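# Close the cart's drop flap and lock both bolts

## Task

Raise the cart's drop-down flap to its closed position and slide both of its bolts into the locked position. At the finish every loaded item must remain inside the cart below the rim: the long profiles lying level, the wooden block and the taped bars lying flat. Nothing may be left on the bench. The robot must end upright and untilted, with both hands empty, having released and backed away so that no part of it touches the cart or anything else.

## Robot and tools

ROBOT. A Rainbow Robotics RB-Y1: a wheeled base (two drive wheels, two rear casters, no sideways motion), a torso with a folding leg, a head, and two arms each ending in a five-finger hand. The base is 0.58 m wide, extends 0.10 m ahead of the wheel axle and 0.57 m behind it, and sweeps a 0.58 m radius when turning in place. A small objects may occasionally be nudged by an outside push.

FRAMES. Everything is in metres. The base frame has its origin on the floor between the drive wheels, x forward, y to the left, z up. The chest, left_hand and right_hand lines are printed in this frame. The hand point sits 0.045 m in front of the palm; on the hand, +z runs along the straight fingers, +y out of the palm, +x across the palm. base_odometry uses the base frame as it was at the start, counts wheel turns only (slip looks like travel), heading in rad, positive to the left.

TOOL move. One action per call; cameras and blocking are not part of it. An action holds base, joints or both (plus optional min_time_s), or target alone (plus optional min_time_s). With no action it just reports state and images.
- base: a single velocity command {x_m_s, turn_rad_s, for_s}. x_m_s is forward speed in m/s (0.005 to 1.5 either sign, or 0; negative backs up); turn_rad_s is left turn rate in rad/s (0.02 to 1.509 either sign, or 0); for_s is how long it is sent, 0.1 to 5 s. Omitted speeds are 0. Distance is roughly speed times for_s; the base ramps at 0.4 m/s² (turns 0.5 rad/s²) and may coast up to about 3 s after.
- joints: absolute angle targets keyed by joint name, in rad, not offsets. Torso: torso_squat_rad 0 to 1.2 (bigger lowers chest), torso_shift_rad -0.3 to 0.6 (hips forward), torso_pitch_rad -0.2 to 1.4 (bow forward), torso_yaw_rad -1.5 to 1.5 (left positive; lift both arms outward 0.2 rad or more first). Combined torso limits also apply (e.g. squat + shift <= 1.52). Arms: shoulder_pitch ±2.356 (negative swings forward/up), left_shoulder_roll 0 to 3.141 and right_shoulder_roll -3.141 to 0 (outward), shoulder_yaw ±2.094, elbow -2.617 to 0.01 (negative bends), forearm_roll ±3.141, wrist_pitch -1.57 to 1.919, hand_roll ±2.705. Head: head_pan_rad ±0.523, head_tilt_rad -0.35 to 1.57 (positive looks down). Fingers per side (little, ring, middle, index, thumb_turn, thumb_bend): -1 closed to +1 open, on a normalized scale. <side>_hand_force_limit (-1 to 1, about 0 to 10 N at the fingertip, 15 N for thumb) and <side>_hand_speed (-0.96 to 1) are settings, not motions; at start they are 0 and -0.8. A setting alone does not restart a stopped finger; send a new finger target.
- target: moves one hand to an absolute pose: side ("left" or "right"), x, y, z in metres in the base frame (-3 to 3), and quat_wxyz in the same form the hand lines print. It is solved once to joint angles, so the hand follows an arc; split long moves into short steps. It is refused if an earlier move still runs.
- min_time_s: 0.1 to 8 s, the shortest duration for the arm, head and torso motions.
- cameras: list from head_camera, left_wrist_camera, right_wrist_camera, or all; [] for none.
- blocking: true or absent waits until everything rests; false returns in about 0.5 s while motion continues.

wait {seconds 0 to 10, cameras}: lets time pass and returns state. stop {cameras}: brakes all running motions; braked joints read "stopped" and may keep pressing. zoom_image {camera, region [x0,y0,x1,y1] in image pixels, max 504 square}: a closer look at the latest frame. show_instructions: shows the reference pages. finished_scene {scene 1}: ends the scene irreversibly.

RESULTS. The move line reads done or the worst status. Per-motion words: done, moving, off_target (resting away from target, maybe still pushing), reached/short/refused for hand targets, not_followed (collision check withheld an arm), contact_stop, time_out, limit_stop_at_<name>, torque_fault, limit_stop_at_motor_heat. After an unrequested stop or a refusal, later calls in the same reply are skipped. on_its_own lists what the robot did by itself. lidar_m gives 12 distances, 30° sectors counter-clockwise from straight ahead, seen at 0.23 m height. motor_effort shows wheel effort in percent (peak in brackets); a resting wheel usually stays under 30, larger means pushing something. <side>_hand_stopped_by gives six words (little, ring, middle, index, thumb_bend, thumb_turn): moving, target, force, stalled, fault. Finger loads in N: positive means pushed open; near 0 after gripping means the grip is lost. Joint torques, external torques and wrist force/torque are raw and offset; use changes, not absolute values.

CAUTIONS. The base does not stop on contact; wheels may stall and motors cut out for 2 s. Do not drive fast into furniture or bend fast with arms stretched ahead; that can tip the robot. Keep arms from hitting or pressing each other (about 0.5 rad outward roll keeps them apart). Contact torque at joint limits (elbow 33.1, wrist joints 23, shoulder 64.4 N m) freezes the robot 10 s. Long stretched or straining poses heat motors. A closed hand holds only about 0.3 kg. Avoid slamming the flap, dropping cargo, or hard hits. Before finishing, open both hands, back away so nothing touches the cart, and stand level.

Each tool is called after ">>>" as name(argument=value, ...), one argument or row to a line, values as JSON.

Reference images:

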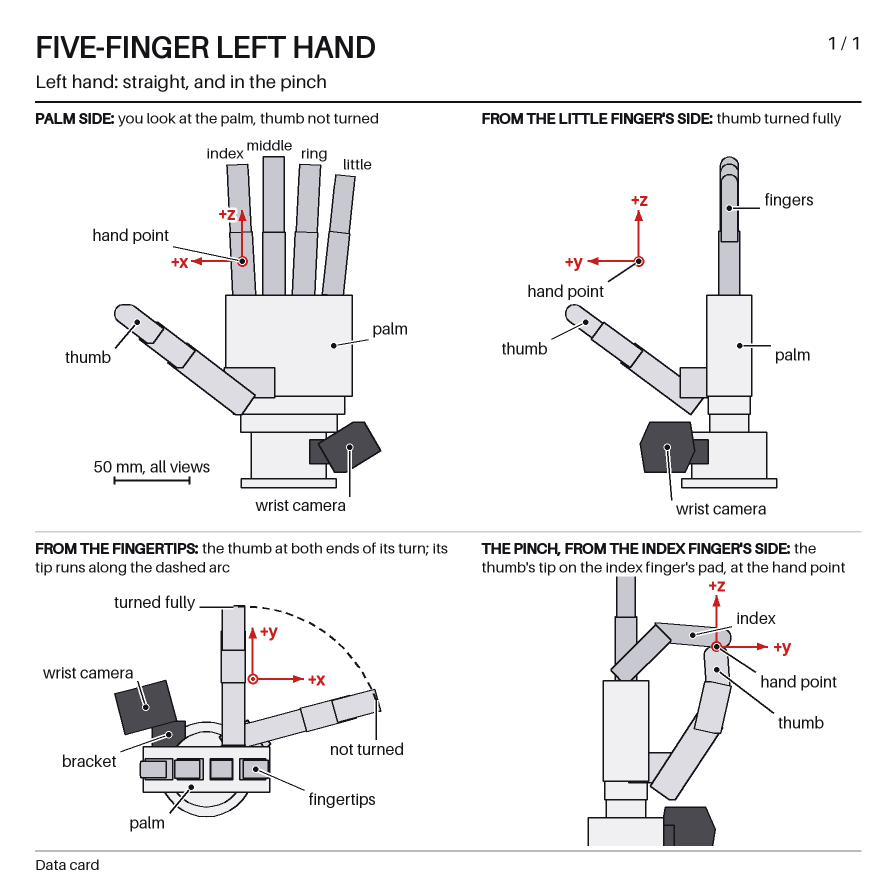

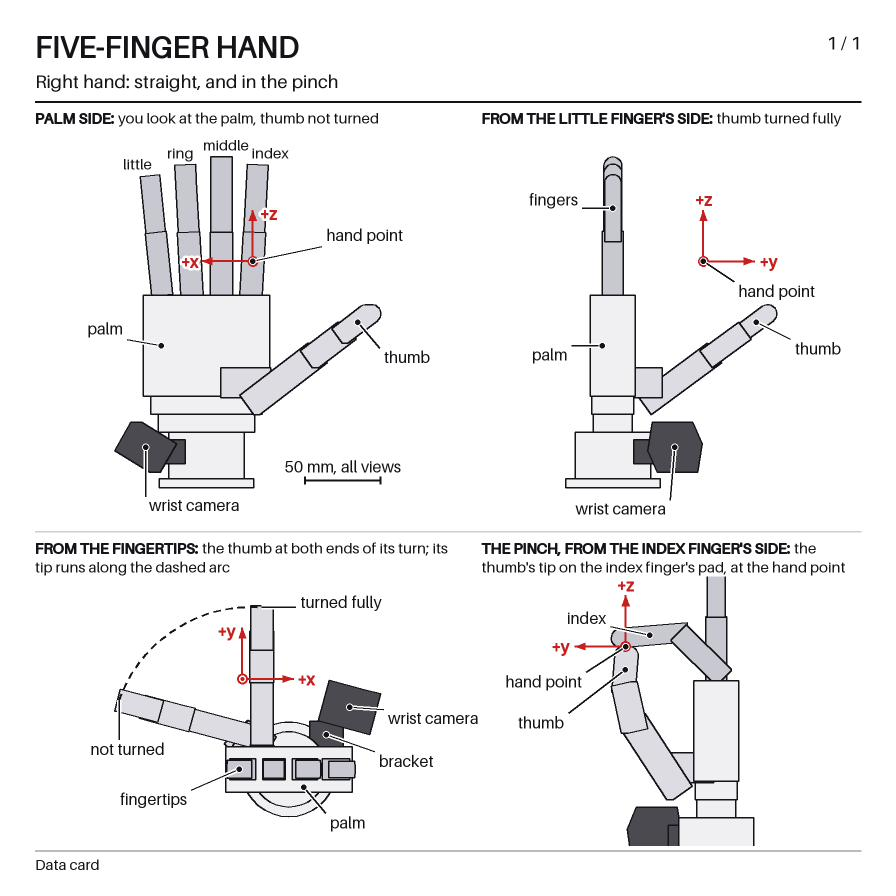

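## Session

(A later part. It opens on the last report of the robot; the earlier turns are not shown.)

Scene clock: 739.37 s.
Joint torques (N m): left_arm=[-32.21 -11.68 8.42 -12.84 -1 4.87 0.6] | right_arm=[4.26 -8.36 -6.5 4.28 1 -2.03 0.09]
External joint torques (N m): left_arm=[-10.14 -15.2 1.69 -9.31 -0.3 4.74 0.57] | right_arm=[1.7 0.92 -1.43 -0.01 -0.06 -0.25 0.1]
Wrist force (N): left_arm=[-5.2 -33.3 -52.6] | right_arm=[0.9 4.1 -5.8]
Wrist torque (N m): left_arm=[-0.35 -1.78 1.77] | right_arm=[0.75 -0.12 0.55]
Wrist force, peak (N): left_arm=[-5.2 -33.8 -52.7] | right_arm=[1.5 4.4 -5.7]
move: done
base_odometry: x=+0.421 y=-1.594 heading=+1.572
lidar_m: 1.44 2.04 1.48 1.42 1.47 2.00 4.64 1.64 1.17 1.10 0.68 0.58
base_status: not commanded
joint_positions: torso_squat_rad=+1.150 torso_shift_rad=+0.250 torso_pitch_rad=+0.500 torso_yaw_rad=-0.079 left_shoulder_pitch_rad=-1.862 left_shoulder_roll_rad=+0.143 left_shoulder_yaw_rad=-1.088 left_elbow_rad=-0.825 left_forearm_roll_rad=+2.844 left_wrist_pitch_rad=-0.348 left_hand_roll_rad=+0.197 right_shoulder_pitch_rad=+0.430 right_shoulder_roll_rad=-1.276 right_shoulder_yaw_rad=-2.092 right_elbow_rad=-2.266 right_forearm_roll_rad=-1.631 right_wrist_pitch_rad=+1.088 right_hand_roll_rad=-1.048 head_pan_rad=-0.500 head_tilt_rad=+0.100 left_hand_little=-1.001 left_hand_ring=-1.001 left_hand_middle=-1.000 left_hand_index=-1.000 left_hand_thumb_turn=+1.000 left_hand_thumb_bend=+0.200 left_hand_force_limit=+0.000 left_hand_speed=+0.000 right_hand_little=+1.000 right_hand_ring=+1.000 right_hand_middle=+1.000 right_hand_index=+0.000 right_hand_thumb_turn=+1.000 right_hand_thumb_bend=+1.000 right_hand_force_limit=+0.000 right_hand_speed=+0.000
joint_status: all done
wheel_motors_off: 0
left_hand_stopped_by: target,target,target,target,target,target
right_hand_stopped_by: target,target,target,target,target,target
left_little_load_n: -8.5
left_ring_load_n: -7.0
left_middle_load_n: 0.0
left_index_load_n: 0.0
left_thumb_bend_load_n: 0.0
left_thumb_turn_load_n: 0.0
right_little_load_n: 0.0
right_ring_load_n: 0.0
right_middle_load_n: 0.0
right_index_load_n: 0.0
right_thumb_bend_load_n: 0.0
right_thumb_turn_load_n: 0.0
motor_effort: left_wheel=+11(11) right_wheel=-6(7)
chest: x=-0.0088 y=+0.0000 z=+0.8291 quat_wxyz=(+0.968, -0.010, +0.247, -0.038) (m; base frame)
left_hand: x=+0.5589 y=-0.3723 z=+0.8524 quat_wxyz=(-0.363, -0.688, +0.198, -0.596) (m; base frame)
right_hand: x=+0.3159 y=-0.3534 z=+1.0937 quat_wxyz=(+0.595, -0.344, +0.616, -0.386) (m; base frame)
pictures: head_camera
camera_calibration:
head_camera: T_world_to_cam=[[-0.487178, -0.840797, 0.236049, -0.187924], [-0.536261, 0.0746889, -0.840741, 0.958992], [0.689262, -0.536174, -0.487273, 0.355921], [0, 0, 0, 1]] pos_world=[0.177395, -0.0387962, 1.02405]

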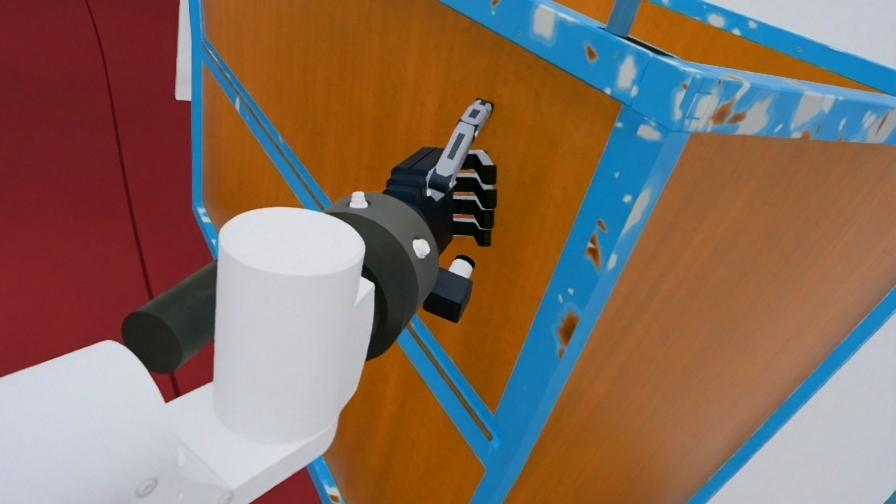

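>>> move(
  joints={"torso_yaw_rad": -0.07, "head_tilt_rad": -0.05},
  min_time_s=1,
  cameras=["head_camera", "right_wrist_camera"],
)

>>> zoom_image(
  camera="head_camera",
  region=[560, 0, 896, 250],
)

>>> zoom_image(
  camera="right_wrist_camera",
  region=[250, 0, 504, 254],
)

Scene clock: 746.00 s.
Joint torques (N m): left_arm=[-27.04 -4.44 8.18 -8.81 -0.94 2.57 0.66] | right_arm=[3.97 -9 -7.27 4.67 1.14 -2.15 -0.15]
External joint torques (N m): left_arm=[-5.03 -8.06 1.44 -5.31 -0.23 2.44 0.63] | right_arm=[1.4 0.3 -2.17 0.43 0.09 -0.36 -0.13]
Wrist force (N): left_arm=[-3.8 -17.0 -16.8] | right_arm=[1.1 3.9 -5.4]
Wrist torque (N m): left_arm=[-1.13 0.06 0.94] | right_arm=[0.71 -0.16 0.51]
Wrist force, peak (N): left_arm=[-5.3 -33.6 -52.6] | right_arm=[1.3 4.4 -5.9]
move: done
base_odometry: x=+0.421 y=-1.594 heading=+1.572
lidar_m: 1.45 2.04 1.47 1.41 1.48 2.02 4.64 1.65 1.18 1.09 0.69 0.60
base_status: not commanded
joint_positions: torso_squat_rad=+1.150 torso_shift_rad=+0.250 torso_pitch_rad=+0.500 torso_yaw_rad=-0.070 left_shoulder_pitch_rad=-1.864 left_shoulder_roll_rad=+0.141 left_shoulder_yaw_rad=-1.088 left_elbow_rad=-0.826 left_forearm_roll_rad=+2.844 left_wrist_pitch_rad=-0.348 left_hand_roll_rad=+0.197 right_shoulder_pitch_rad=+0.430 right_shoulder_roll_rad=-1.276 right_shoulder_yaw_rad=-2.092 right_elbow_rad=-2.266 right_forearm_roll_rad=-1.631 right_wrist_pitch_rad=+1.088 right_hand_roll_rad=-1.048 head_pan_rad=-0.500 head_tilt_rad=-0.050 left_hand_little=-1.000 left_hand_ring=-1.000 left_hand_middle=-1.000 left_hand_index=-1.000 left_hand_thumb_turn=+1.000 left_hand_thumb_bend=+0.200 left_hand_force_limit=+0.000 left_hand_speed=+0.000 right_hand_little=+1.000 right_hand_ring=+1.000 right_hand_middle=+1.000 right_hand_index=+0.000 right_hand_thumb_turn=+1.000 right_hand_thumb_bend=+1.000 right_hand_force_limit=+0.000 right_hand_speed=+0.000
joint_status: all done
wheel_motors_off: 0
left_hand_stopped_by: target,target,target,target,target,target
right_hand_stopped_by: target,target,target,target,target,target
left_little_load_n: -1.5
left_ring_load_n: -0.5
left_middle_load_n: 0.0
left_index_load_n: 0.0
left_thumb_bend_load_n: 0.0
left_thumb_turn_load_n: 0.0
right_little_load_n: 0.0
right_ring_load_n: 0.0
right_middle_load_n: 0.0
right_index_load_n: 0.0
right_thumb_bend_load_n: 0.0
right_thumb_turn_load_n: 0.0
motor_effort: left_wheel=+11(11) right_wheel=-6(8)
chest: x=-0.0088 y=-0.0002 z=+0.8291 quat_wxyz=(+0.968, -0.008, +0.247, -0.034) (m; base frame)
left_hand: x=+0.5602 y=-0.3695 z=+0.8514 quat_wxyz=(-0.360, -0.689, +0.198, -0.597) (m; base frame)
right_hand: x=+0.3187 y=-0.3523 z=+1.0919 quat_wxyz=(+0.597, -0.345, +0.615, -0.382) (m; base frame)
pictures: head_camera, right_wrist_camera
camera_calibration:
head_camera: T_world_to_cam=[[-0.476919, -0.847892, 0.231575, -0.184656], [-0.42786, -0.00618982, -0.903824, 1.01005], [0.767778, -0.530132, -0.359828, 0.220816], [0, 0, 0, 1]] pos_world=[0.174555, -0.0332543, 1.03512]
right_wrist_camera: T_world_to_cam=[[-0.0136247, 0.263019, -0.964694, 1.15215], [-0.45323, 0.858357, 0.240428, 0.179527], [0.891289, 0.440504, 0.107513, -0.130532], [0, 0, 0, 1]] pos_world=[0.213407, -0.399637, 1.08235]

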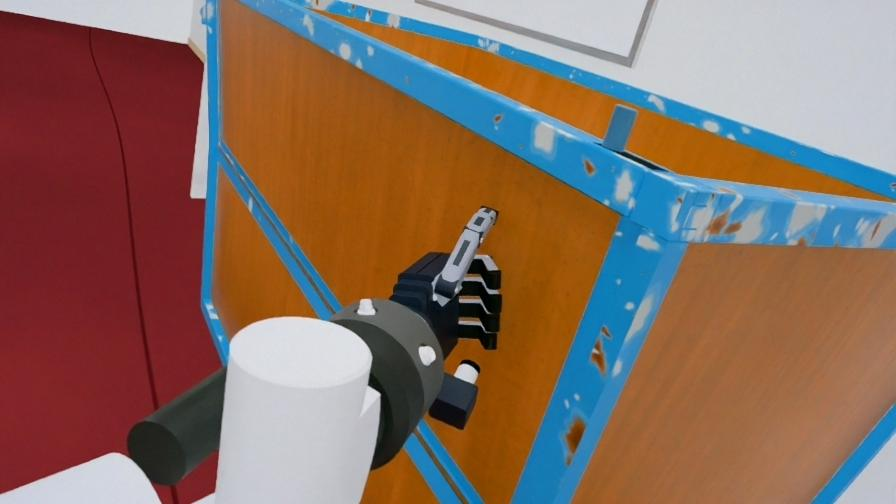

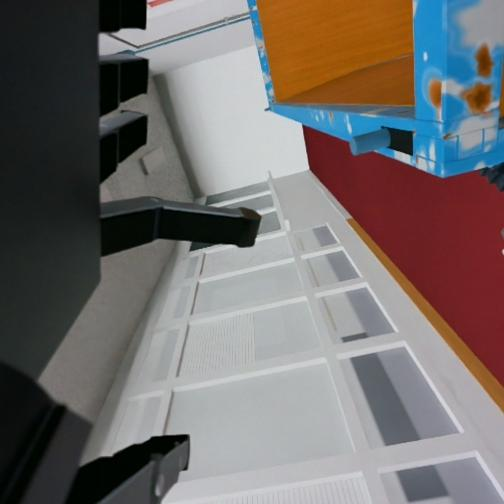

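Scaled by 1.500 from the camera's 896x504 image, which has a finer 1280x720 frame.

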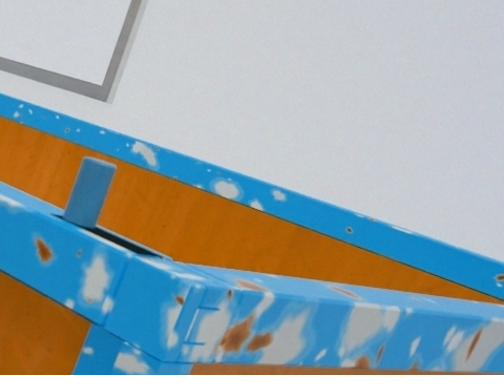

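Scaled by 1.984 from the camera's 504x504 image, which has a finer 720x720 frame.

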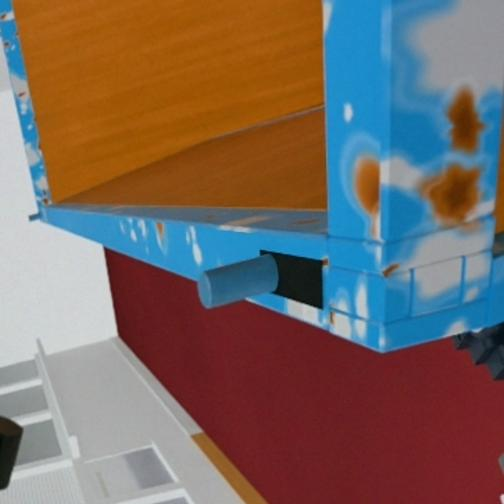

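>>> move(
  target={"side": "right", "x": 0.44, "y": -0.36, "z": 1.08, "quat_wxyz": [0.561, -0.561, 0.430, -0.430]},
  min_time_s=2.5,
  cameras=["head_camera", "right_wrist_camera"],
)

Scene clock: 768.93 s.
Joint torques (N m): left_arm=[-26.55 -4.68 8.45 -8.54 -0.79 2.5 0.64] | right_arm=[-6.01 -8.77 -8.21 2.96 -0.19 -2.11 0.08]
External joint torques (N m): left_arm=[-4.54 -8.3 1.71 -5.04 -0.09 2.38 0.61] | right_arm=[-2 0.69 0.77 0.5 -0.43 0 0.09]
Wrist force (N): left_arm=[-2.8 -17.4 -19.5] | right_arm=[-1.5 4.2 -5.2]
Wrist torque (N m): left_arm=[-1.08 -0.09 0.97] | right_arm=[0.65 0.00 0.38]
Wrist force, peak (N): left_arm=[-2.9 -17.6 -19.6] | right_arm=[-1.2 4.7 -5.7]
move: done
base_odometry: x=+0.421 y=-1.594 heading=+1.572
lidar_m: 1.45 2.04 1.48 1.42 1.47 2.01 4.64 1.64 1.17 1.09 0.69 0.59
base_status: not commanded
joint_positions: torso_squat_rad=+1.150 torso_shift_rad=+0.250 torso_pitch_rad=+0.500 torso_yaw_rad=-0.070 left_shoulder_pitch_rad=-1.864 left_shoulder_roll_rad=+0.141 left_shoulder_yaw_rad=-1.088 left_elbow_rad=-0.826 left_forearm_roll_rad=+2.844 left_wrist_pitch_rad=-0.348 left_hand_roll_rad=+0.197 right_shoulder_pitch_rad=+0.409 right_shoulder_roll_rad=-1.579 right_shoulder_yaw_rad=-1.673 right_elbow_rad=-1.839 right_forearm_roll_rad=-1.898 right_wrist_pitch_rad=+0.706 right_hand_roll_rad=-0.070 head_pan_rad=-0.500 head_tilt_rad=-0.050 left_hand_little=-1.000 left_hand_ring=-1.000 left_hand_middle=-1.000 left_hand_index=-1.000 left_hand_thumb_turn=+1.000 left_hand_thumb_bend=+0.200 left_hand_force_limit=+0.000 left_hand_speed=+0.000 right_hand_little=+1.000 right_hand_ring=+1.000 right_hand_middle=+1.000 right_hand_index=+0.000 right_hand_thumb_turn=+1.000 right_hand_thumb_bend=+1.000 right_hand_force_limit=+0.000 right_hand_speed=+0.000
joint_status: all done
wheel_motors_off: 0
left_hand_stopped_by: target,target,target,target,target,target
right_hand_stopped_by: target,target,target,target,target,target
left_little_load_n: -2.5
left_ring_load_n: -1.5
left_middle_load_n: 0.0
left_index_load_n: 0.0
left_thumb_bend_load_n: 0.0
left_thumb_turn_load_n: 0.0
right_little_load_n: 0.0
right_ring_load_n: 0.0
right_middle_load_n: 0.0
right_index_load_n: 0.0
right_thumb_bend_load_n: 0.0
right_thumb_turn_load_n: 0.0
motor_effort: left_wheel=+10(11) right_wheel=-6(7)
chest: x=-0.0088 y=-0.0002 z=+0.8291 quat_wxyz=(+0.968, -0.008, +0.247, -0.034) (m; base frame)
left_hand: x=+0.5601 y=-0.3695 z=+0.8515 quat_wxyz=(-0.360, -0.689, +0.198, -0.597) (m; base frame)
right_hand: x=+0.4397 y=-0.3594 z=+1.0804 quat_wxyz=(+0.561, -0.559, +0.431, -0.433) (m; base frame)
right_hand_status: reached (checked arc, planned for 2.5 s): 1 mm and 0.4 deg off.
pictures: head_camera, right_wrist_camera
camera_calibration:
head_camera: T_world_to_cam=[[-0.476854, -0.847937, 0.231545, -0.184638], [-0.42786, -0.00619071, -0.903824, 1.01005], [0.767819, -0.53006, -0.359846, 0.220831], [0, 0, 0, 1]] pos_world=[0.174556, -0.0332544, 1.03512]
right_wrist_camera: T_world_to_cam=[[0.0284066, -0.223818, -0.974217, 0.9614], [-0.698648, 0.692586, -0.179487, 0.745252], [0.714901, 0.685734, -0.136696, 0.195659], [0, 0, 0, 1]] pos_world=[0.353482, -0.435142, 1.09712]

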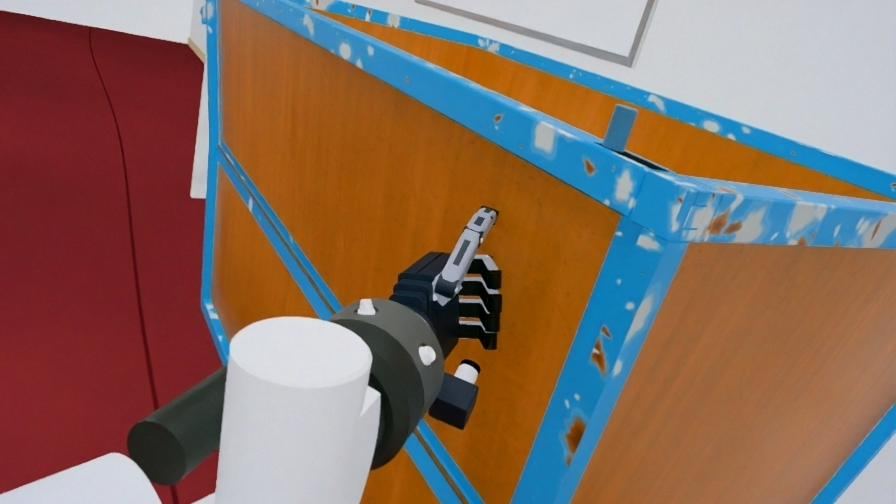

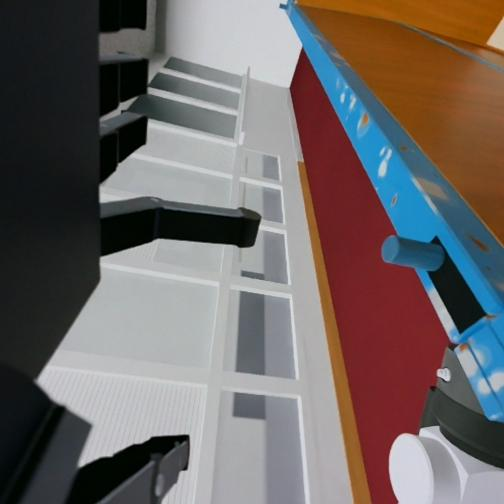

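>>> move(
  target={"side": "right", "x": 0.478, "y": -0.345, "z": 1.035, "quat_wxyz": [0.561, -0.561, 0.430, -0.430]},
  min_time_s=1.5,
  cameras=["head_camera", "right_wrist_camera"],
)

Scene clock: 776.33 s.
Joint torques (N m): left_arm=[-26.49 -4.45 8.54 -8.51 -0.98 2.51 0.65] | right_arm=[-3.33 -8.04 -8.89 2.43 0.33 -2.12 -0.42]
External joint torques (N m): left_arm=[-4.48 -8.07 1.79 -5.01 -0.28 2.39 0.61] | right_arm=[2.12 -0.15 1.35 -0.41 0.05 -0.02 -0.42]
Wrist force (N): left_arm=[-2.3 -17.1 -19.7] | right_arm=[-1.2 4.7 -5.6]
Wrist torque (N m): left_arm=[-1.07 -0.11 0.96] | right_arm=[0.78 -0.02 0.21]
Wrist force, peak (N): left_arm=[-2.8 -17.5 -19.9] | right_arm=[-1.1 5.0 -5.8]
move: done
base_odometry: x=+0.421 y=-1.594 heading=+1.572
lidar_m: 1.45 2.04 1.48 1.42 1.48 2.00 4.64 1.63 1.17 1.10 0.69 0.59
base_status: not commanded
joint_positions: torso_squat_rad=+1.150 torso_shift_rad=+0.250 torso_pitch_rad=+0.500 torso_yaw_rad=-0.070 left_shoulder_pitch_rad=-1.864 left_shoulder_roll_rad=+0.141 left_shoulder_yaw_rad=-1.088 left_elbow_rad=-0.826 left_forearm_roll_rad=+2.844 left_wrist_pitch_rad=-0.348 left_hand_roll_rad=+0.197 right_shoulder_pitch_rad=+0.472 right_shoulder_roll_rad=-1.601 right_shoulder_yaw_rad=-1.524 right_elbow_rad=-1.910 right_forearm_roll_rad=-1.831 right_wrist_pitch_rad=+0.486 right_hand_roll_rad=-0.106 head_pan_rad=-0.500 head_tilt_rad=-0.050 left_hand_little=-1.000 left_hand_ring=-1.000 left_hand_middle=-1.000 left_hand_index=-1.000 left_hand_thumb_turn=+1.000 left_hand_thumb_bend=+0.200 left_hand_force_limit=+0.000 left_hand_speed=+0.000 right_hand_little=+1.000 right_hand_ring=+1.000 right_hand_middle=+1.000 right_hand_index=+0.000 right_hand_thumb_turn=+1.000 right_hand_thumb_bend=+1.000 right_hand_force_limit=+0.000 right_hand_speed=+0.000
joint_status: all done
wheel_motors_off: 0
left_hand_stopped_by: target,target,target,target,target,target
right_hand_stopped_by: target,target,target,target,target,target
left_little_load_n: -2.0
left_ring_load_n: -1.5
left_middle_load_n: 0.0
left_index_load_n: 0.0
left_thumb_bend_load_n: 0.0
left_thumb_turn_load_n: 0.0
right_little_load_n: 0.0
right_ring_load_n: 0.0
right_middle_load_n: 0.0
right_index_load_n: 0.0
right_thumb_bend_load_n: 0.0
right_thumb_turn_load_n: -0.5
motor_effort: left_wheel=+10(11) right_wheel=-7(7)
chest: x=-0.0088 y=-0.0002 z=+0.8291 quat_wxyz=(+0.968, -0.008, +0.247, -0.034) (m; base frame)
left_hand: x=+0.5601 y=-0.3695 z=+0.8515 quat_wxyz=(-0.360, -0.689, +0.198, -0.597) (m; base frame)
right_hand: x=+0.4771 y=-0.3447 z=+1.0353 quat_wxyz=(+0.562, -0.562, +0.429, -0.429) (m; base frame)
right_hand_status: reached (checked arc, planned for 1.5 s): 1 mm and 0.2 deg off.
pictures: head_camera, right_wrist_camera
camera_calibration:
head_camera: T_world_to_cam=[[-0.476854, -0.847937, 0.231545, -0.184638], [-0.42786, -0.00619071, -0.903824, 1.01005], [0.767819, -0.53006, -0.359846, 0.220831], [0, 0, 0, 1]] pos_world=[0.174556, -0.0332544, 1.03512]
right_wrist_camera: T_world_to_cam=[[0.0266599, -0.225101, -0.973971, 0.919761], [-0.706698, 0.684856, -0.177626, 0.752295], [0.707013, 0.693038, -0.14082, 0.163196], [0, 0, 0, 1]] pos_world=[0.391743, -0.421275, 1.05243]

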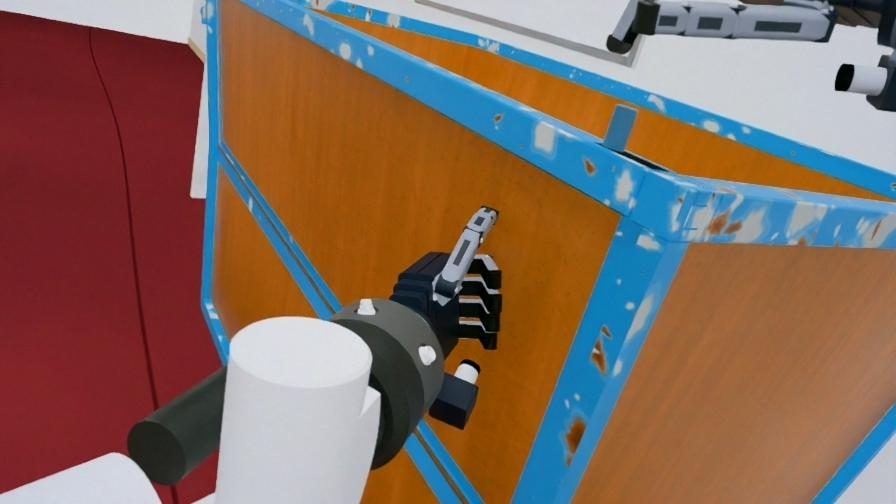

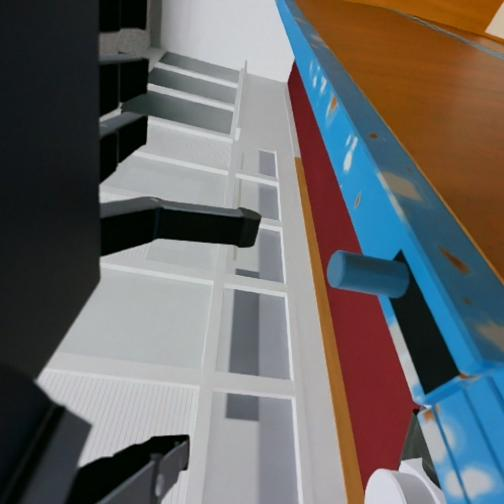

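>>> move(
  target={"side": "right", "x": 0.478, "y": -0.345, "z": 0.993, "quat_wxyz": [0.561, -0.561, 0.430, -0.430]},
  min_time_s=1.5,
  cameras=["head_camera", "right_wrist_camera"],
)

Scene clock: 783.20 s.
Joint torques (N m): left_arm=[-26.55 -4.54 8.02 -8.46 -0.82 2.52 0.56] | right_arm=[-3.28 -6.18 -9.39 2.49 0.31 -2.44 -0.47]
External joint torques (N m): left_arm=[-4.54 -8.16 1.28 -4.97 -0.12 2.39 0.52] | right_arm=[1.71 1.06 1.33 -0.27 0.05 -0.34 -0.46]
Wrist force (N): left_arm=[-2.8 -17.5 -19.5] | right_arm=[-1.2 4.5 -5.7]
Wrist torque (N m): left_arm=[-1.08 -0.08 0.95] | right_arm=[0.78 -0.04 0.19]
Wrist force, peak (N): left_arm=[-2.9 -17.6 -20.2] | right_arm=[-1.4 4.9 -6.1]
move: done
base_odometry: x=+0.421 y=-1.594 heading=+1.572
lidar_m: 1.44 2.03 1.47 1.42 1.47 2.00 4.63 1.65 1.18 1.10 0.68 0.59
base_status: not commanded
joint_positions: torso_squat_rad=+1.150 torso_shift_rad=+0.250 torso_pitch_rad=+0.500 torso_yaw_rad=-0.070 left_shoulder_pitch_rad=-1.864 left_shoulder_roll_rad=+0.141 left_shoulder_yaw_rad=-1.088 left_elbow_rad=-0.826 left_forearm_roll_rad=+2.844 left_wrist_pitch_rad=-0.348 left_hand_roll_rad=+0.197 right_shoulder_pitch_rad=+0.518 right_shoulder_roll_rad=-1.537 right_shoulder_yaw_rad=-1.430 right_elbow_rad=-2.008 right_forearm_roll_rad=-1.780 right_wrist_pitch_rad=+0.351 right_hand_roll_rad=-0.115 head_pan_rad=-0.500 head_tilt_rad=-0.050 left_hand_little=-1.000 left_hand_ring=-1.000 left_hand_middle=-1.000 left_hand_index=-1.000 left_hand_thumb_turn=+1.000 left_hand_thumb_bend=+0.200 left_hand_force_limit=+0.000 left_hand_speed=+0.000 right_hand_little=+1.000 right_hand_ring=+1.000 right_hand_middle=+1.000 right_hand_index=+0.000 right_hand_thumb_turn=+1.000 right_hand_thumb_bend=+1.000 right_hand_force_limit=+0.000 right_hand_speed=+0.000
joint_status: all done
wheel_motors_off: 0
left_hand_stopped_by: target,target,target,target,target,target
right_hand_stopped_by: target,target,target,target,target,target
left_little_load_n: -2.5
left_ring_load_n: -1.5
left_middle_load_n: 0.0
left_index_load_n: 0.0
left_thumb_bend_load_n: 0.0
left_thumb_turn_load_n: 0.0
right_little_load_n: 0.0
right_ring_load_n: 0.0
right_middle_load_n: 0.0
right_index_load_n: 0.0
right_thumb_bend_load_n: 0.0
right_thumb_turn_load_n: -0.5
motor_effort: left_wheel=+10(10) right_wheel=-5(7)
chest: x=-0.0088 y=-0.0002 z=+0.8291 quat_wxyz=(+0.968, -0.008, +0.247, -0.034) (m; base frame)
left_hand: x=+0.5601 y=-0.3695 z=+0.8515 quat_wxyz=(-0.360, -0.689, +0.198, -0.597) (m; base frame)
right_hand: x=+0.4778 y=-0.3447 z=+0.9935 quat_wxyz=(+0.562, -0.562, +0.429, -0.430) (m; base frame)
right_hand_status: reached (checked arc, planned for 1.5 s): 1 mm and 0.2 deg off.
pictures: head_camera, right_wrist_camera
camera_calibration:
head_camera: T_world_to_cam=[[-0.476854, -0.847937, 0.231545, -0.184638], [-0.42786, -0.00619071, -0.903824, 1.01005], [0.767819, -0.53006, -0.359846, 0.220831], [0, 0, 0, 1]] pos_world=[0.174556, -0.0332544, 1.03512]
right_wrist_camera: T_world_to_cam=[[0.026851, -0.224633, -0.974073, 0.879182], [-0.705726, 0.685859, -0.177621, 0.745316], [0.707976, 0.692198, -0.140113, 0.155279], [0, 0, 0, 1]] pos_world=[0.392448, -0.421171, 1.01053]

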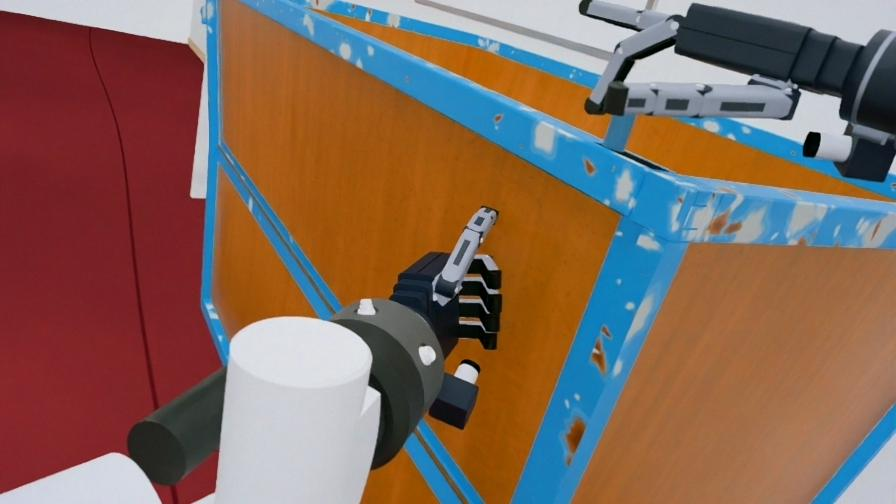

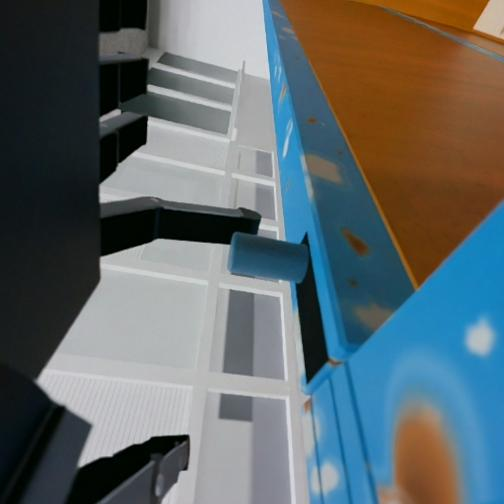

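>>> move(
  target={"side": "right", "x": 0.477, "y": -0.345, "z": 0.987, "quat_wxyz": [0.561, -0.561, 0.430, -0.430]},
  min_time_s=1,
)

>>> move(
  target={"side": "right", "x": 0.455, "y": -0.345, "z": 0.987, "quat_wxyz": [0.561, -0.561, 0.430, -0.430]},
  min_time_s=1.5,
  cameras=["right_wrist_camera"],
)

>>> move(
  target={"side": "right", "x": 0.435, "y": -0.345, "z": 0.987, "quat_wxyz": [0.561, -0.561, 0.430, -0.430]},
  min_time_s=1.5,
  cameras=["right_wrist_camera", "head_camera"],
)

Scene clock: 788.37 s.
Joint torques (N m): left_arm=[-26.54 -4.28 8.45 -8.55 -0.83 2.47 0.62] | right_arm=[-2.87 -5.54 -9.36 2.22 0.57 -2.46 -0.32]
External joint torques (N m): left_arm=[-4.53 -7.9 1.7 -5.05 -0.13 2.34 0.58] | right_arm=[2 1.58 1.4 -0.51 0.3 -0.36 -0.32]
Wrist force (N): left_arm=[-2.9 -17.4 -19.5] | right_arm=[-1.1 4.7 -5.4]
Wrist torque (N m): left_arm=[-1.07 -0.08 0.96] | right_arm=[0.80 -0.07 0.20]
Wrist force, peak (N): left_arm=[-2.8 -17.7 -19.8] | right_arm=[-1.4 5.1 -5.7]
move: done
base_odometry: x=+0.421 y=-1.594 heading=+1.572
lidar_m: 1.45 2.03 1.48 1.42 1.47 2.00 4.64 1.65 1.17 1.10 0.69 0.59
base_status: not commanded
joint_positions: torso_squat_rad=+1.150 torso_shift_rad=+0.250 torso_pitch_rad=+0.500 torso_yaw_rad=-0.070 left_shoulder_pitch_rad=-1.864 left_shoulder_roll_rad=+0.141 left_shoulder_yaw_rad=-1.088 left_elbow_rad=-0.826 left_forearm_roll_rad=+2.844 left_wrist_pitch_rad=-0.348 left_hand_roll_rad=+0.197 right_shoulder_pitch_rad=+0.527 right_shoulder_roll_rad=-1.526 right_shoulder_yaw_rad=-1.419 right_elbow_rad=-2.025 right_forearm_roll_rad=-1.766 right_wrist_pitch_rad=+0.333 right_hand_roll_rad=-0.122 head_pan_rad=-0.500 head_tilt_rad=-0.050 left_hand_little=-1.000 left_hand_ring=-1.000 left_hand_middle=-1.000 left_hand_index=-1.000 left_hand_thumb_turn=+1.000 left_hand_thumb_bend=+0.200 left_hand_force_limit=+0.000 left_hand_speed=+0.000 right_hand_little=+1.000 right_hand_ring=+1.000 right_hand_middle=+1.000 right_hand_index=+0.000 right_hand_thumb_turn=+1.000 right_hand_thumb_bend=+1.000 right_hand_force_limit=+0.000 right_hand_speed=+0.000
joint_status: all done
wheel_motors_off: 0
left_hand_stopped_by: target,target,target,target,target,target
right_hand_stopped_by: target,target,target,target,target,target
left_little_load_n: -2.5
left_ring_load_n: -1.0
left_middle_load_n: 0.0
left_index_load_n: 0.0
left_thumb_bend_load_n: 0.0
left_thumb_turn_load_n: 0.0
right_little_load_n: 0.0
right_ring_load_n: 0.0
right_middle_load_n: 0.0
right_index_load_n: 0.0
right_thumb_bend_load_n: 0.0
right_thumb_turn_load_n: -0.5
motor_effort: left_wheel=+10(11) right_wheel=-7(7)
chest: x=-0.0088 y=-0.0002 z=+0.8291 quat_wxyz=(+0.968, -0.008, +0.247, -0.034) (m; base frame)
left_hand: x=+0.5601 y=-0.3695 z=+0.8515 quat_wxyz=(-0.360, -0.689, +0.198, -0.597) (m; base frame)
right_hand: x=+0.4769 y=-0.3448 z=+0.9875 quat_wxyz=(+0.562, -0.561, +0.430, -0.430) (m; base frame)
right_hand_status: reached (checked arc, planned for 1.0 s): 1 mm and 0.1 deg off.
pictures: none

Scene clock: 790.20 s.
Joint torques (N m): left_arm=[-26.25 -4.09 8.29 -8.3 -0.86 2.47 0.66] | right_arm=[-5.79 -5.65 -12.64 1.52 -0.23 -1.76 0.05]
External joint torques (N m): left_arm=[-4.24 -7.71 1.54 -4.81 -0.16 2.34 0.63] | right_arm=[-2.18 1.88 -2.26 -1.17 -0.49 0.34 0.05]
Wrist force (N): left_arm=[-3.3 -17.7 -19.7] | right_arm=[0.5 4.5 -3.0]
Wrist torque (N m): left_arm=[-1.11 -0.08 0.95] | right_arm=[0.78 -0.12 0.43]
Wrist force, peak (N): left_arm=[-3.1 -17.8 -20.2] | right_arm=[-1.2 5.2 -5.5]
move: done
base_odometry: x=+0.421 y=-1.594 heading=+1.572
lidar_m: 1.45 2.04 1.48 1.42 1.47 2.01 4.64 1.65 1.17 1.09 0.68 0.59
base_status: not commanded
joint_positions: torso_squat_rad=+1.150 torso_shift_rad=+0.250 torso_pitch_rad=+0.500 torso_yaw_rad=-0.070 left_shoulder_pitch_rad=-1.864 left_shoulder_roll_rad=+0.141 left_shoulder_yaw_rad=-1.088 left_elbow_rad=-0.826 left_forearm_roll_rad=+2.844 left_wrist_pitch_rad=-0.348 left_hand_roll_rad=+0.197 right_shoulder_pitch_rad=+0.519 right_shoulder_roll_rad=-1.450 right_shoulder_yaw_rad=-1.453 right_elbow_rad=-2.086 right_forearm_roll_rad=-1.779 right_wrist_pitch_rad=+0.378 right_hand_roll_rad=-0.115 head_pan_rad=-0.500 head_tilt_rad=-0.050 left_hand_little=-1.000 left_hand_ring=-1.000 left_hand_middle=-1.000 left_hand_index=-1.000 left_hand_thumb_turn=+1.000 left_hand_thumb_bend=+0.200 left_hand_force_limit=+0.000 left_hand_speed=+0.000 right_hand_little=+1.000 right_hand_ring=+1.000 right_hand_middle=+1.000 right_hand_index=+0.000 right_hand_thumb_turn=+1.000 right_hand_thumb_bend=+1.000 right_hand_force_limit=+0.000 right_hand_speed=+0.000
joint_status: all done
wheel_motors_off: 0
left_hand_stopped_by: target,target,target,target,target,target
right_hand_stopped_by: target,target,target,target,target,target
left_little_load_n: -2.5
left_ring_load_n: -1.0
left_middle_load_n: 0.0
left_index_load_n: 0.0
left_thumb_bend_load_n: 0.0
left_thumb_turn_load_n: 0.0
right_little_load_n: 0.0
right_ring_load_n: 0.0
right_middle_load_n: 0.0
right_index_load_n: 2.0
right_thumb_bend_load_n: 0.0
right_thumb_turn_load_n: 0.0
motor_effort: left_wheel=+10(10) right_wheel=-6(7)
chest: x=-0.0088 y=-0.0002 z=+0.8291 quat_wxyz=(+0.968, -0.008, +0.247, -0.034) (m; base frame)
left_hand: x=+0.5600 y=-0.3696 z=+0.8515 quat_wxyz=(-0.360, -0.689, +0.198, -0.597) (m; base frame)
right_hand: x=+0.4552 y=-0.3451 z=+0.9867 quat_wxyz=(+0.561, -0.561, +0.430, -0.430) (m; base frame)
right_hand_status: reached (checked arc, planned for 1.5 s): 0 mm and 0.0 deg off.
pictures: right_wrist_camera
camera_calibration:
right_wrist_camera: T_world_to_cam=[[0.0253239, -0.224288, -0.974194, 0.874085], [-0.703765, 0.688104, -0.176716, 0.727348], [0.709981, 0.690079, -0.140421, 0.169282], [0, 0, 0, 1]] pos_world=[0.36956, -0.421262, 1.00383]

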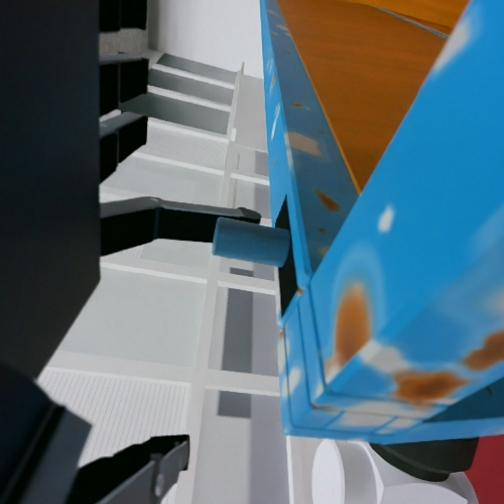

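Scene clock: 792.03 s.
Joint torques (N m): left_arm=[-26.32 -4.21 8.36 -8.15 -0.84 2.44 0.64] | right_arm=[-4.36 -6.05 -12.09 0.9 -0.48 -1.71 0.02]
External joint torques (N m): left_arm=[-4.31 -7.83 1.61 -4.65 -0.14 2.31 0.6] | right_arm=[-1.87 1.89 -2.09 -1.77 -0.73 0.4 0.03]
Wrist force (N): left_arm=[-3.0 -17.0 -22.0] | right_arm=[2.6 4.2 2.0]
Wrist torque (N m): left_arm=[-1.06 -0.25 0.94] | right_arm=[0.69 -0.08 0.45]
Wrist force, peak (N): left_arm=[-3.2 -17.0 -22.0] | right_arm=[-3.3 4.3 -2.2]
move: done
base_odometry: x=+0.421 y=-1.594 heading=+1.572
lidar_m: 1.45 2.03 1.48 1.42 1.47 2.01 4.63 1.66 1.17 1.10 0.68 0.59
base_status: not commanded
joint_positions: torso_squat_rad=+1.150 torso_shift_rad=+0.250 torso_pitch_rad=+0.500 torso_yaw_rad=-0.070 left_shoulder_pitch_rad=-1.864 left_shoulder_roll_rad=+0.141 left_shoulder_yaw_rad=-1.088 left_elbow_rad=-0.826 left_forearm_roll_rad=+2.844 left_wrist_pitch_rad=-0.348 left_hand_roll_rad=+0.197 right_shoulder_pitch_rad=+0.506 right_shoulder_roll_rad=-1.382 right_shoulder_yaw_rad=-1.484 right_elbow_rad=-2.136 right_forearm_roll_rad=-1.808 right_wrist_pitch_rad=+0.423 right_hand_roll_rad=-0.095 head_pan_rad=-0.500 head_tilt_rad=-0.050 left_hand_little=-1.000 left_hand_ring=-1.000 left_hand_middle=-1.000 left_hand_index=-1.000 left_hand_thumb_turn=+1.000 left_hand_thumb_bend=+0.200 left_hand_force_limit=+0.000 left_hand_speed=+0.000 right_hand_little=+1.000 right_hand_ring=+1.000 right_hand_middle=+1.000 right_hand_index=+0.001 right_hand_thumb_turn=+1.000 right_hand_thumb_bend=+1.000 right_hand_force_limit=+0.000 right_hand_speed=+0.000
joint_status: all done
wheel_motors_off: 0
left_hand_stopped_by: target,target,target,target,target,target
right_hand_stopped_by: target,target,target,target,target,target
left_little_load_n: -3.5
left_ring_load_n: -1.5
left_middle_load_n: 0.0
left_index_load_n: 0.0
left_thumb_bend_load_n: 0.0
left_thumb_turn_load_n: 0.0
right_little_load_n: 0.0
right_ring_load_n: 0.0
right_middle_load_n: 0.0
right_index_load_n: 5.5
right_thumb_bend_load_n: 0.0
right_thumb_turn_load_n: 0.0
motor_effort: left_wheel=+10(11) right_wheel=-5(7)
chest: x=-0.0088 y=-0.0002 z=+0.8291 quat_wxyz=(+0.968, -0.008, +0.247, -0.034) (m; base frame)
left_hand: x=+0.5600 y=-0.3695 z=+0.8515 quat_wxyz=(-0.360, -0.689, +0.198, -0.597) (m; base frame)
right_hand: x=+0.4352 y=-0.3451 z=+0.9867 quat_wxyz=(+0.561, -0.561, +0.431, -0.430) (m; base frame)
right_hand_status: reached (checked arc, planned for 1.5 s): 0 mm and 0.0 deg off.
pictures: head_camera, right_wrist_camera
camera_calibration:
head_camera: T_world_to_cam=[[-0.476817, -0.847962, 0.231528, -0.184627], [-0.427828, -0.00621332, -0.903839, 1.01006], [0.76786, -0.53002, -0.359819, 0.220797], [0, 0, 0, 1]] pos_world=[0.174556, -0.0332545, 1.03512]
right_wrist_camera: T_world_to_cam=[[0.0252074, -0.224242, -0.974207, 0.874644], [-0.70362, 0.688274, -0.176632, 0.713279], [0.71013, 0.689924, -0.140432, 0.183443], [0, 0, 0, 1]] pos_world=[0.349561, -0.421361, 1.00383]

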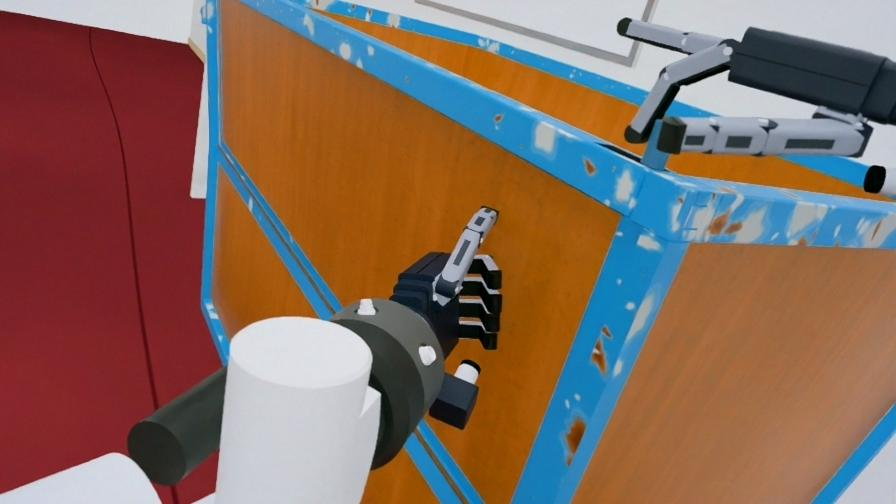

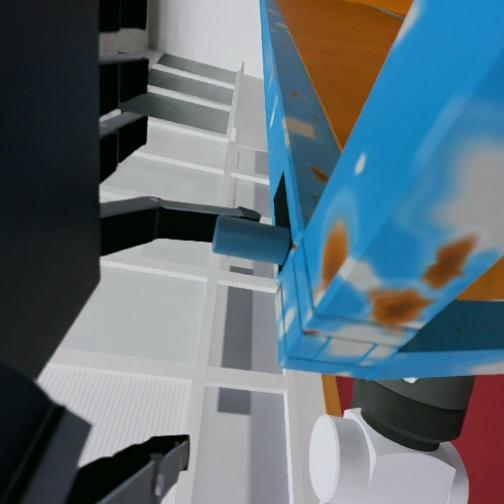

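>>> move(
  target={"side": "right", "x": 0.42, "y": -0.345, "z": 0.987, "quat_wxyz": [0.561, -0.561, 0.430, -0.430]},
  min_time_s=1.2,
  cameras=["right_wrist_camera"],
)

>>> move(
  target={"side": "right", "x": 0.41, "y": -0.345, "z": 0.987, "quat_wxyz": [0.561, -0.561, 0.430, -0.430]},
  min_time_s=1,
  cameras=["right_wrist_camera", "head_camera"],
)

Scene clock: 796.47 s.
Joint torques (N m): left_arm=[-26.56 -2.18 8.34 -6.53 -0.86 1.5 0.62] | right_arm=[-2.79 -5.18 -11.64 1.01 -0.49 -0.79 0.25]
External joint torques (N m): left_arm=[-4.56 -5.79 1.59 -3.03 -0.16 1.37 0.59] | right_arm=[-1.12 3.09 -1.95 -1.65 -0.74 1.32 0.25]
Wrist force (N): left_arm=[-4.0 -15.6 -29.8] | right_arm=[0.9 2.0 6.0]
Wrist torque (N m): left_arm=[-0.85 -0.62 0.79] | right_arm=[0.71 -0.05 0.43]
Wrist force, peak (N): left_arm=[-4.0 -15.2 -31.2] | right_arm=[6.4 2.6 16.8]
move: done
base_odometry: x=+0.421 y=-1.594 heading=+1.572
lidar_m: 1.45 2.04 1.48 1.42 1.48 2.01 4.64 1.64 1.17 1.10 0.67 0.58
base_status: not commanded
joint_positions: torso_squat_rad=+1.150 torso_shift_rad=+0.250 torso_pitch_rad=+0.500 torso_yaw_rad=-0.070 left_shoulder_pitch_rad=-1.864 left_shoulder_roll_rad=+0.140 left_shoulder_yaw_rad=-1.088 left_elbow_rad=-0.826 left_forearm_roll_rad=+2.844 left_wrist_pitch_rad=-0.347 left_hand_roll_rad=+0.197 right_shoulder_pitch_rad=+0.495 right_shoulder_roll_rad=-1.331 right_shoulder_yaw_rad=-1.508 right_elbow_rad=-2.170 right_forearm_roll_rad=-1.835 right_wrist_pitch_rad=+0.459 right_hand_roll_rad=-0.077 head_pan_rad=-0.500 head_tilt_rad=-0.050 left_hand_little=-1.000 left_hand_ring=-1.000 left_hand_middle=-1.000 left_hand_index=-1.000 left_hand_thumb_turn=+1.000 left_hand_thumb_bend=+0.200 left_hand_force_limit=+0.000 left_hand_speed=+0.000 right_hand_little=+1.000 right_hand_ring=+1.000 right_hand_middle=+1.000 right_hand_index=+0.002 right_hand_thumb_turn=+1.000 right_hand_thumb_bend=+1.000 right_hand_force_limit=+0.000 right_hand_speed=+0.000
joint_status: all done
wheel_motors_off: 0
left_hand_stopped_by: target,target,target,target,target,target
right_hand_stopped_by: target,target,target,target,target,target
left_little_load_n: -6.5
left_ring_load_n: -2.5
left_middle_load_n: 0.0
left_index_load_n: 0.0
left_thumb_bend_load_n: 0.0
left_thumb_turn_load_n: 0.0
right_little_load_n: 0.0
right_ring_load_n: 0.0
right_middle_load_n: 0.0
right_index_load_n: 9.5
right_thumb_bend_load_n: 0.5
right_thumb_turn_load_n: 0.0
motor_effort: left_wheel=+10(11) right_wheel=-5(7)
chest: x=-0.0087 y=-0.0001 z=+0.8291 quat_wxyz=(+0.968, -0.009, +0.247, -0.034) (m; base frame)
left_hand: x=+0.5597 y=-0.3697 z=+0.8515 quat_wxyz=(-0.361, -0.689, +0.198, -0.597) (m; base frame)
right_hand: x=+0.4204 y=-0.3448 z=+0.9868 quat_wxyz=(+0.561, -0.561, +0.430, -0.430) (m; base frame)
right_hand_status: reached (checked arc, planned for 1.2 s): 0 mm and 0.0 deg off.
pictures: right_wrist_camera
camera_calibration:
right_wrist_camera: T_world_to_cam=[[0.0255736, -0.224425, -0.974156, 0.874928], [-0.704057, 0.687751, -0.176926, 0.702897], [0.709683, 0.690385, -0.14042, 0.194095], [0, 0, 0, 1]] pos_world=[0.334758, -0.421063, 1.00393]

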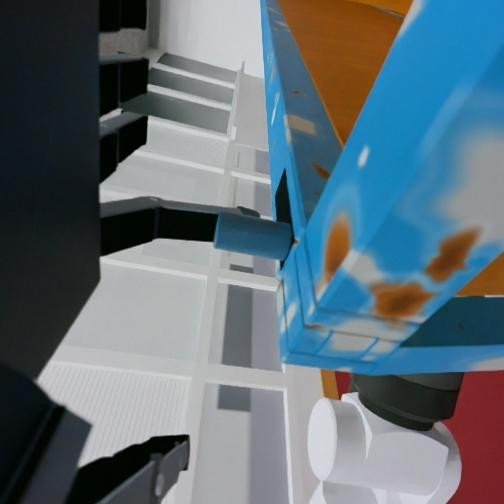

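Scene clock: 797.80 s.
Joint torques (N m): left_arm=[-26.15 -2.32 8.47 -6.48 -0.85 1.39 0.58] | right_arm=[-2.65 -6.42 -11.36 0.2 -0.94 -0.55 0.29]
External joint torques (N m): left_arm=[-4.15 -5.93 1.72 -2.98 -0.15 1.26 0.54] | right_arm=[-1.48 2 -1.88 -2.45 -1.17 1.56 0.29]
Wrist force (N): left_arm=[-4.0 -15.9 -30.2] | right_arm=[2.0 1.4 9.0]
Wrist torque (N m): left_arm=[-0.86 -0.65 0.82] | right_arm=[0.59 0.03 0.45]
Wrist force, peak (N): left_arm=[-3.1 -15.0 -33.2] | right_arm=[7.4 2.3 18.6]
move: done
base_odometry: x=+0.421 y=-1.594 heading=+1.572
lidar_m: 1.44 2.04 1.48 1.42 1.47 2.01 4.64 1.65 1.17 1.10 0.65 0.58
base_status: not commanded
joint_positions: torso_squat_rad=+1.150 torso_shift_rad=+0.250 torso_pitch_rad=+0.501 torso_yaw_rad=-0.070 left_shoulder_pitch_rad=-1.864 left_shoulder_roll_rad=+0.140 left_shoulder_yaw_rad=-1.088 left_elbow_rad=-0.826 left_forearm_roll_rad=+2.844 left_wrist_pitch_rad=-0.347 left_hand_roll_rad=+0.197 right_shoulder_pitch_rad=+0.489 right_shoulder_roll_rad=-1.298 right_shoulder_yaw_rad=-1.525 right_elbow_rad=-2.191 right_forearm_roll_rad=-1.852 right_wrist_pitch_rad=+0.482 right_hand_roll_rad=-0.066 head_pan_rad=-0.500 head_tilt_rad=-0.050 left_hand_little=-1.001 left_hand_ring=-1.000 left_hand_middle=-1.000 left_hand_index=-1.000 left_hand_thumb_turn=+1.000 left_hand_thumb_bend=+0.200 left_hand_force_limit=+0.000 left_hand_speed=+0.000 right_hand_little=+1.000 right_hand_ring=+1.000 right_hand_middle=+1.000 right_hand_index=+0.002 right_hand_thumb_turn=+1.000 right_hand_thumb_bend=+1.000 right_hand_force_limit=+0.000 right_hand_speed=+0.000
joint_status: all done
wheel_motors_off: 0
left_hand_stopped_by: target,target,target,target,target,target
right_hand_stopped_by: target,target,target,target,target,target
left_little_load_n: -6.0
left_ring_load_n: -2.5
left_middle_load_n: 0.0
left_index_load_n: 0.0
left_thumb_bend_load_n: 0.0
left_thumb_turn_load_n: 0.0
right_little_load_n: 0.0
right_ring_load_n: 0.0
right_middle_load_n: 0.0
right_index_load_n: 11.5
right_thumb_bend_load_n: 0.0
right_thumb_turn_load_n: 0.0
motor_effort: left_wheel=+10(11) right_wheel=-7(7)
chest: x=-0.0087 y=-0.0001 z=+0.8290 quat_wxyz=(+0.968, -0.009, +0.248, -0.034) (m; base frame)
left_hand: x=+0.5597 y=-0.3697 z=+0.8515 quat_wxyz=(-0.361, -0.689, +0.198, -0.597) (m; base frame)
right_hand: x=+0.4109 y=-0.3449 z=+0.9867 quat_wxyz=(+0.561, -0.561, +0.430, -0.430) (m; base frame)
right_hand_status: reached (checked arc, planned for 1.0 s): 1 mm and 0.0 deg off.
pictures: head_camera, right_wrist_camera
camera_calibration:
head_camera: T_world_to_cam=[[-0.476582, -0.848063, 0.231644, -0.184635], [-0.427993, -0.00633977, -0.90376, 1.00995], [0.767914, -0.529858, -0.359943, 0.220861], [0, 0, 0, 1]] pos_world=[0.174657, -0.0331543, 1.03502]
right_wrist_camera: T_world_to_cam=[[0.0255372, -0.224594, -0.974118, 0.874978], [-0.703512, 0.688256, -0.177128, 0.696359], [0.710224, 0.689827, -0.140428, 0.200488], [0, 0, 0, 1]] pos_world=[0.325161, -0.421061, 1.00383]

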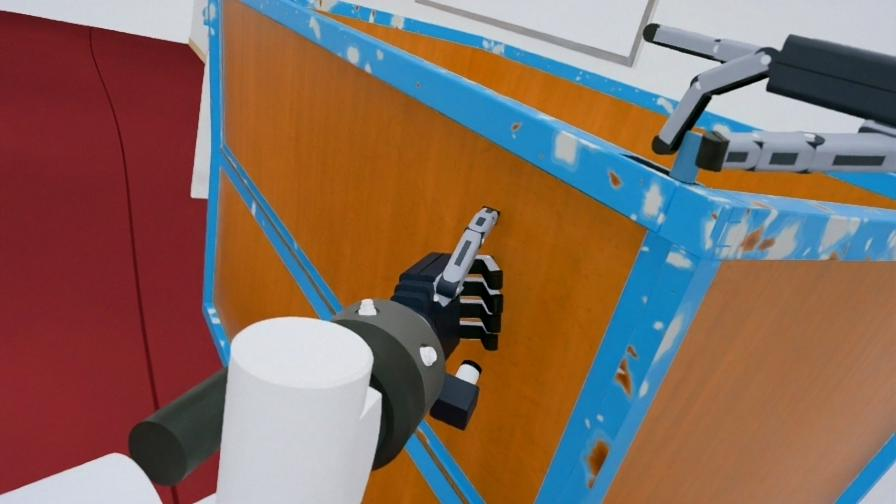

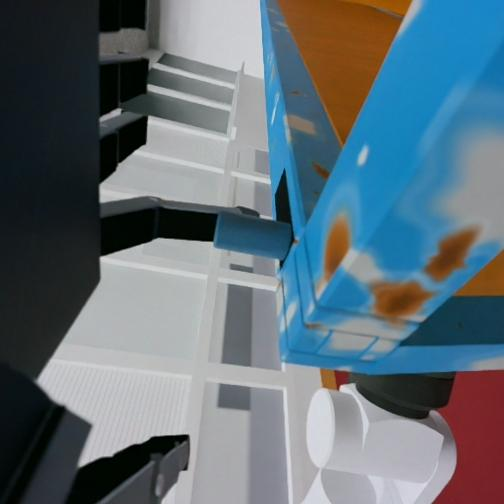

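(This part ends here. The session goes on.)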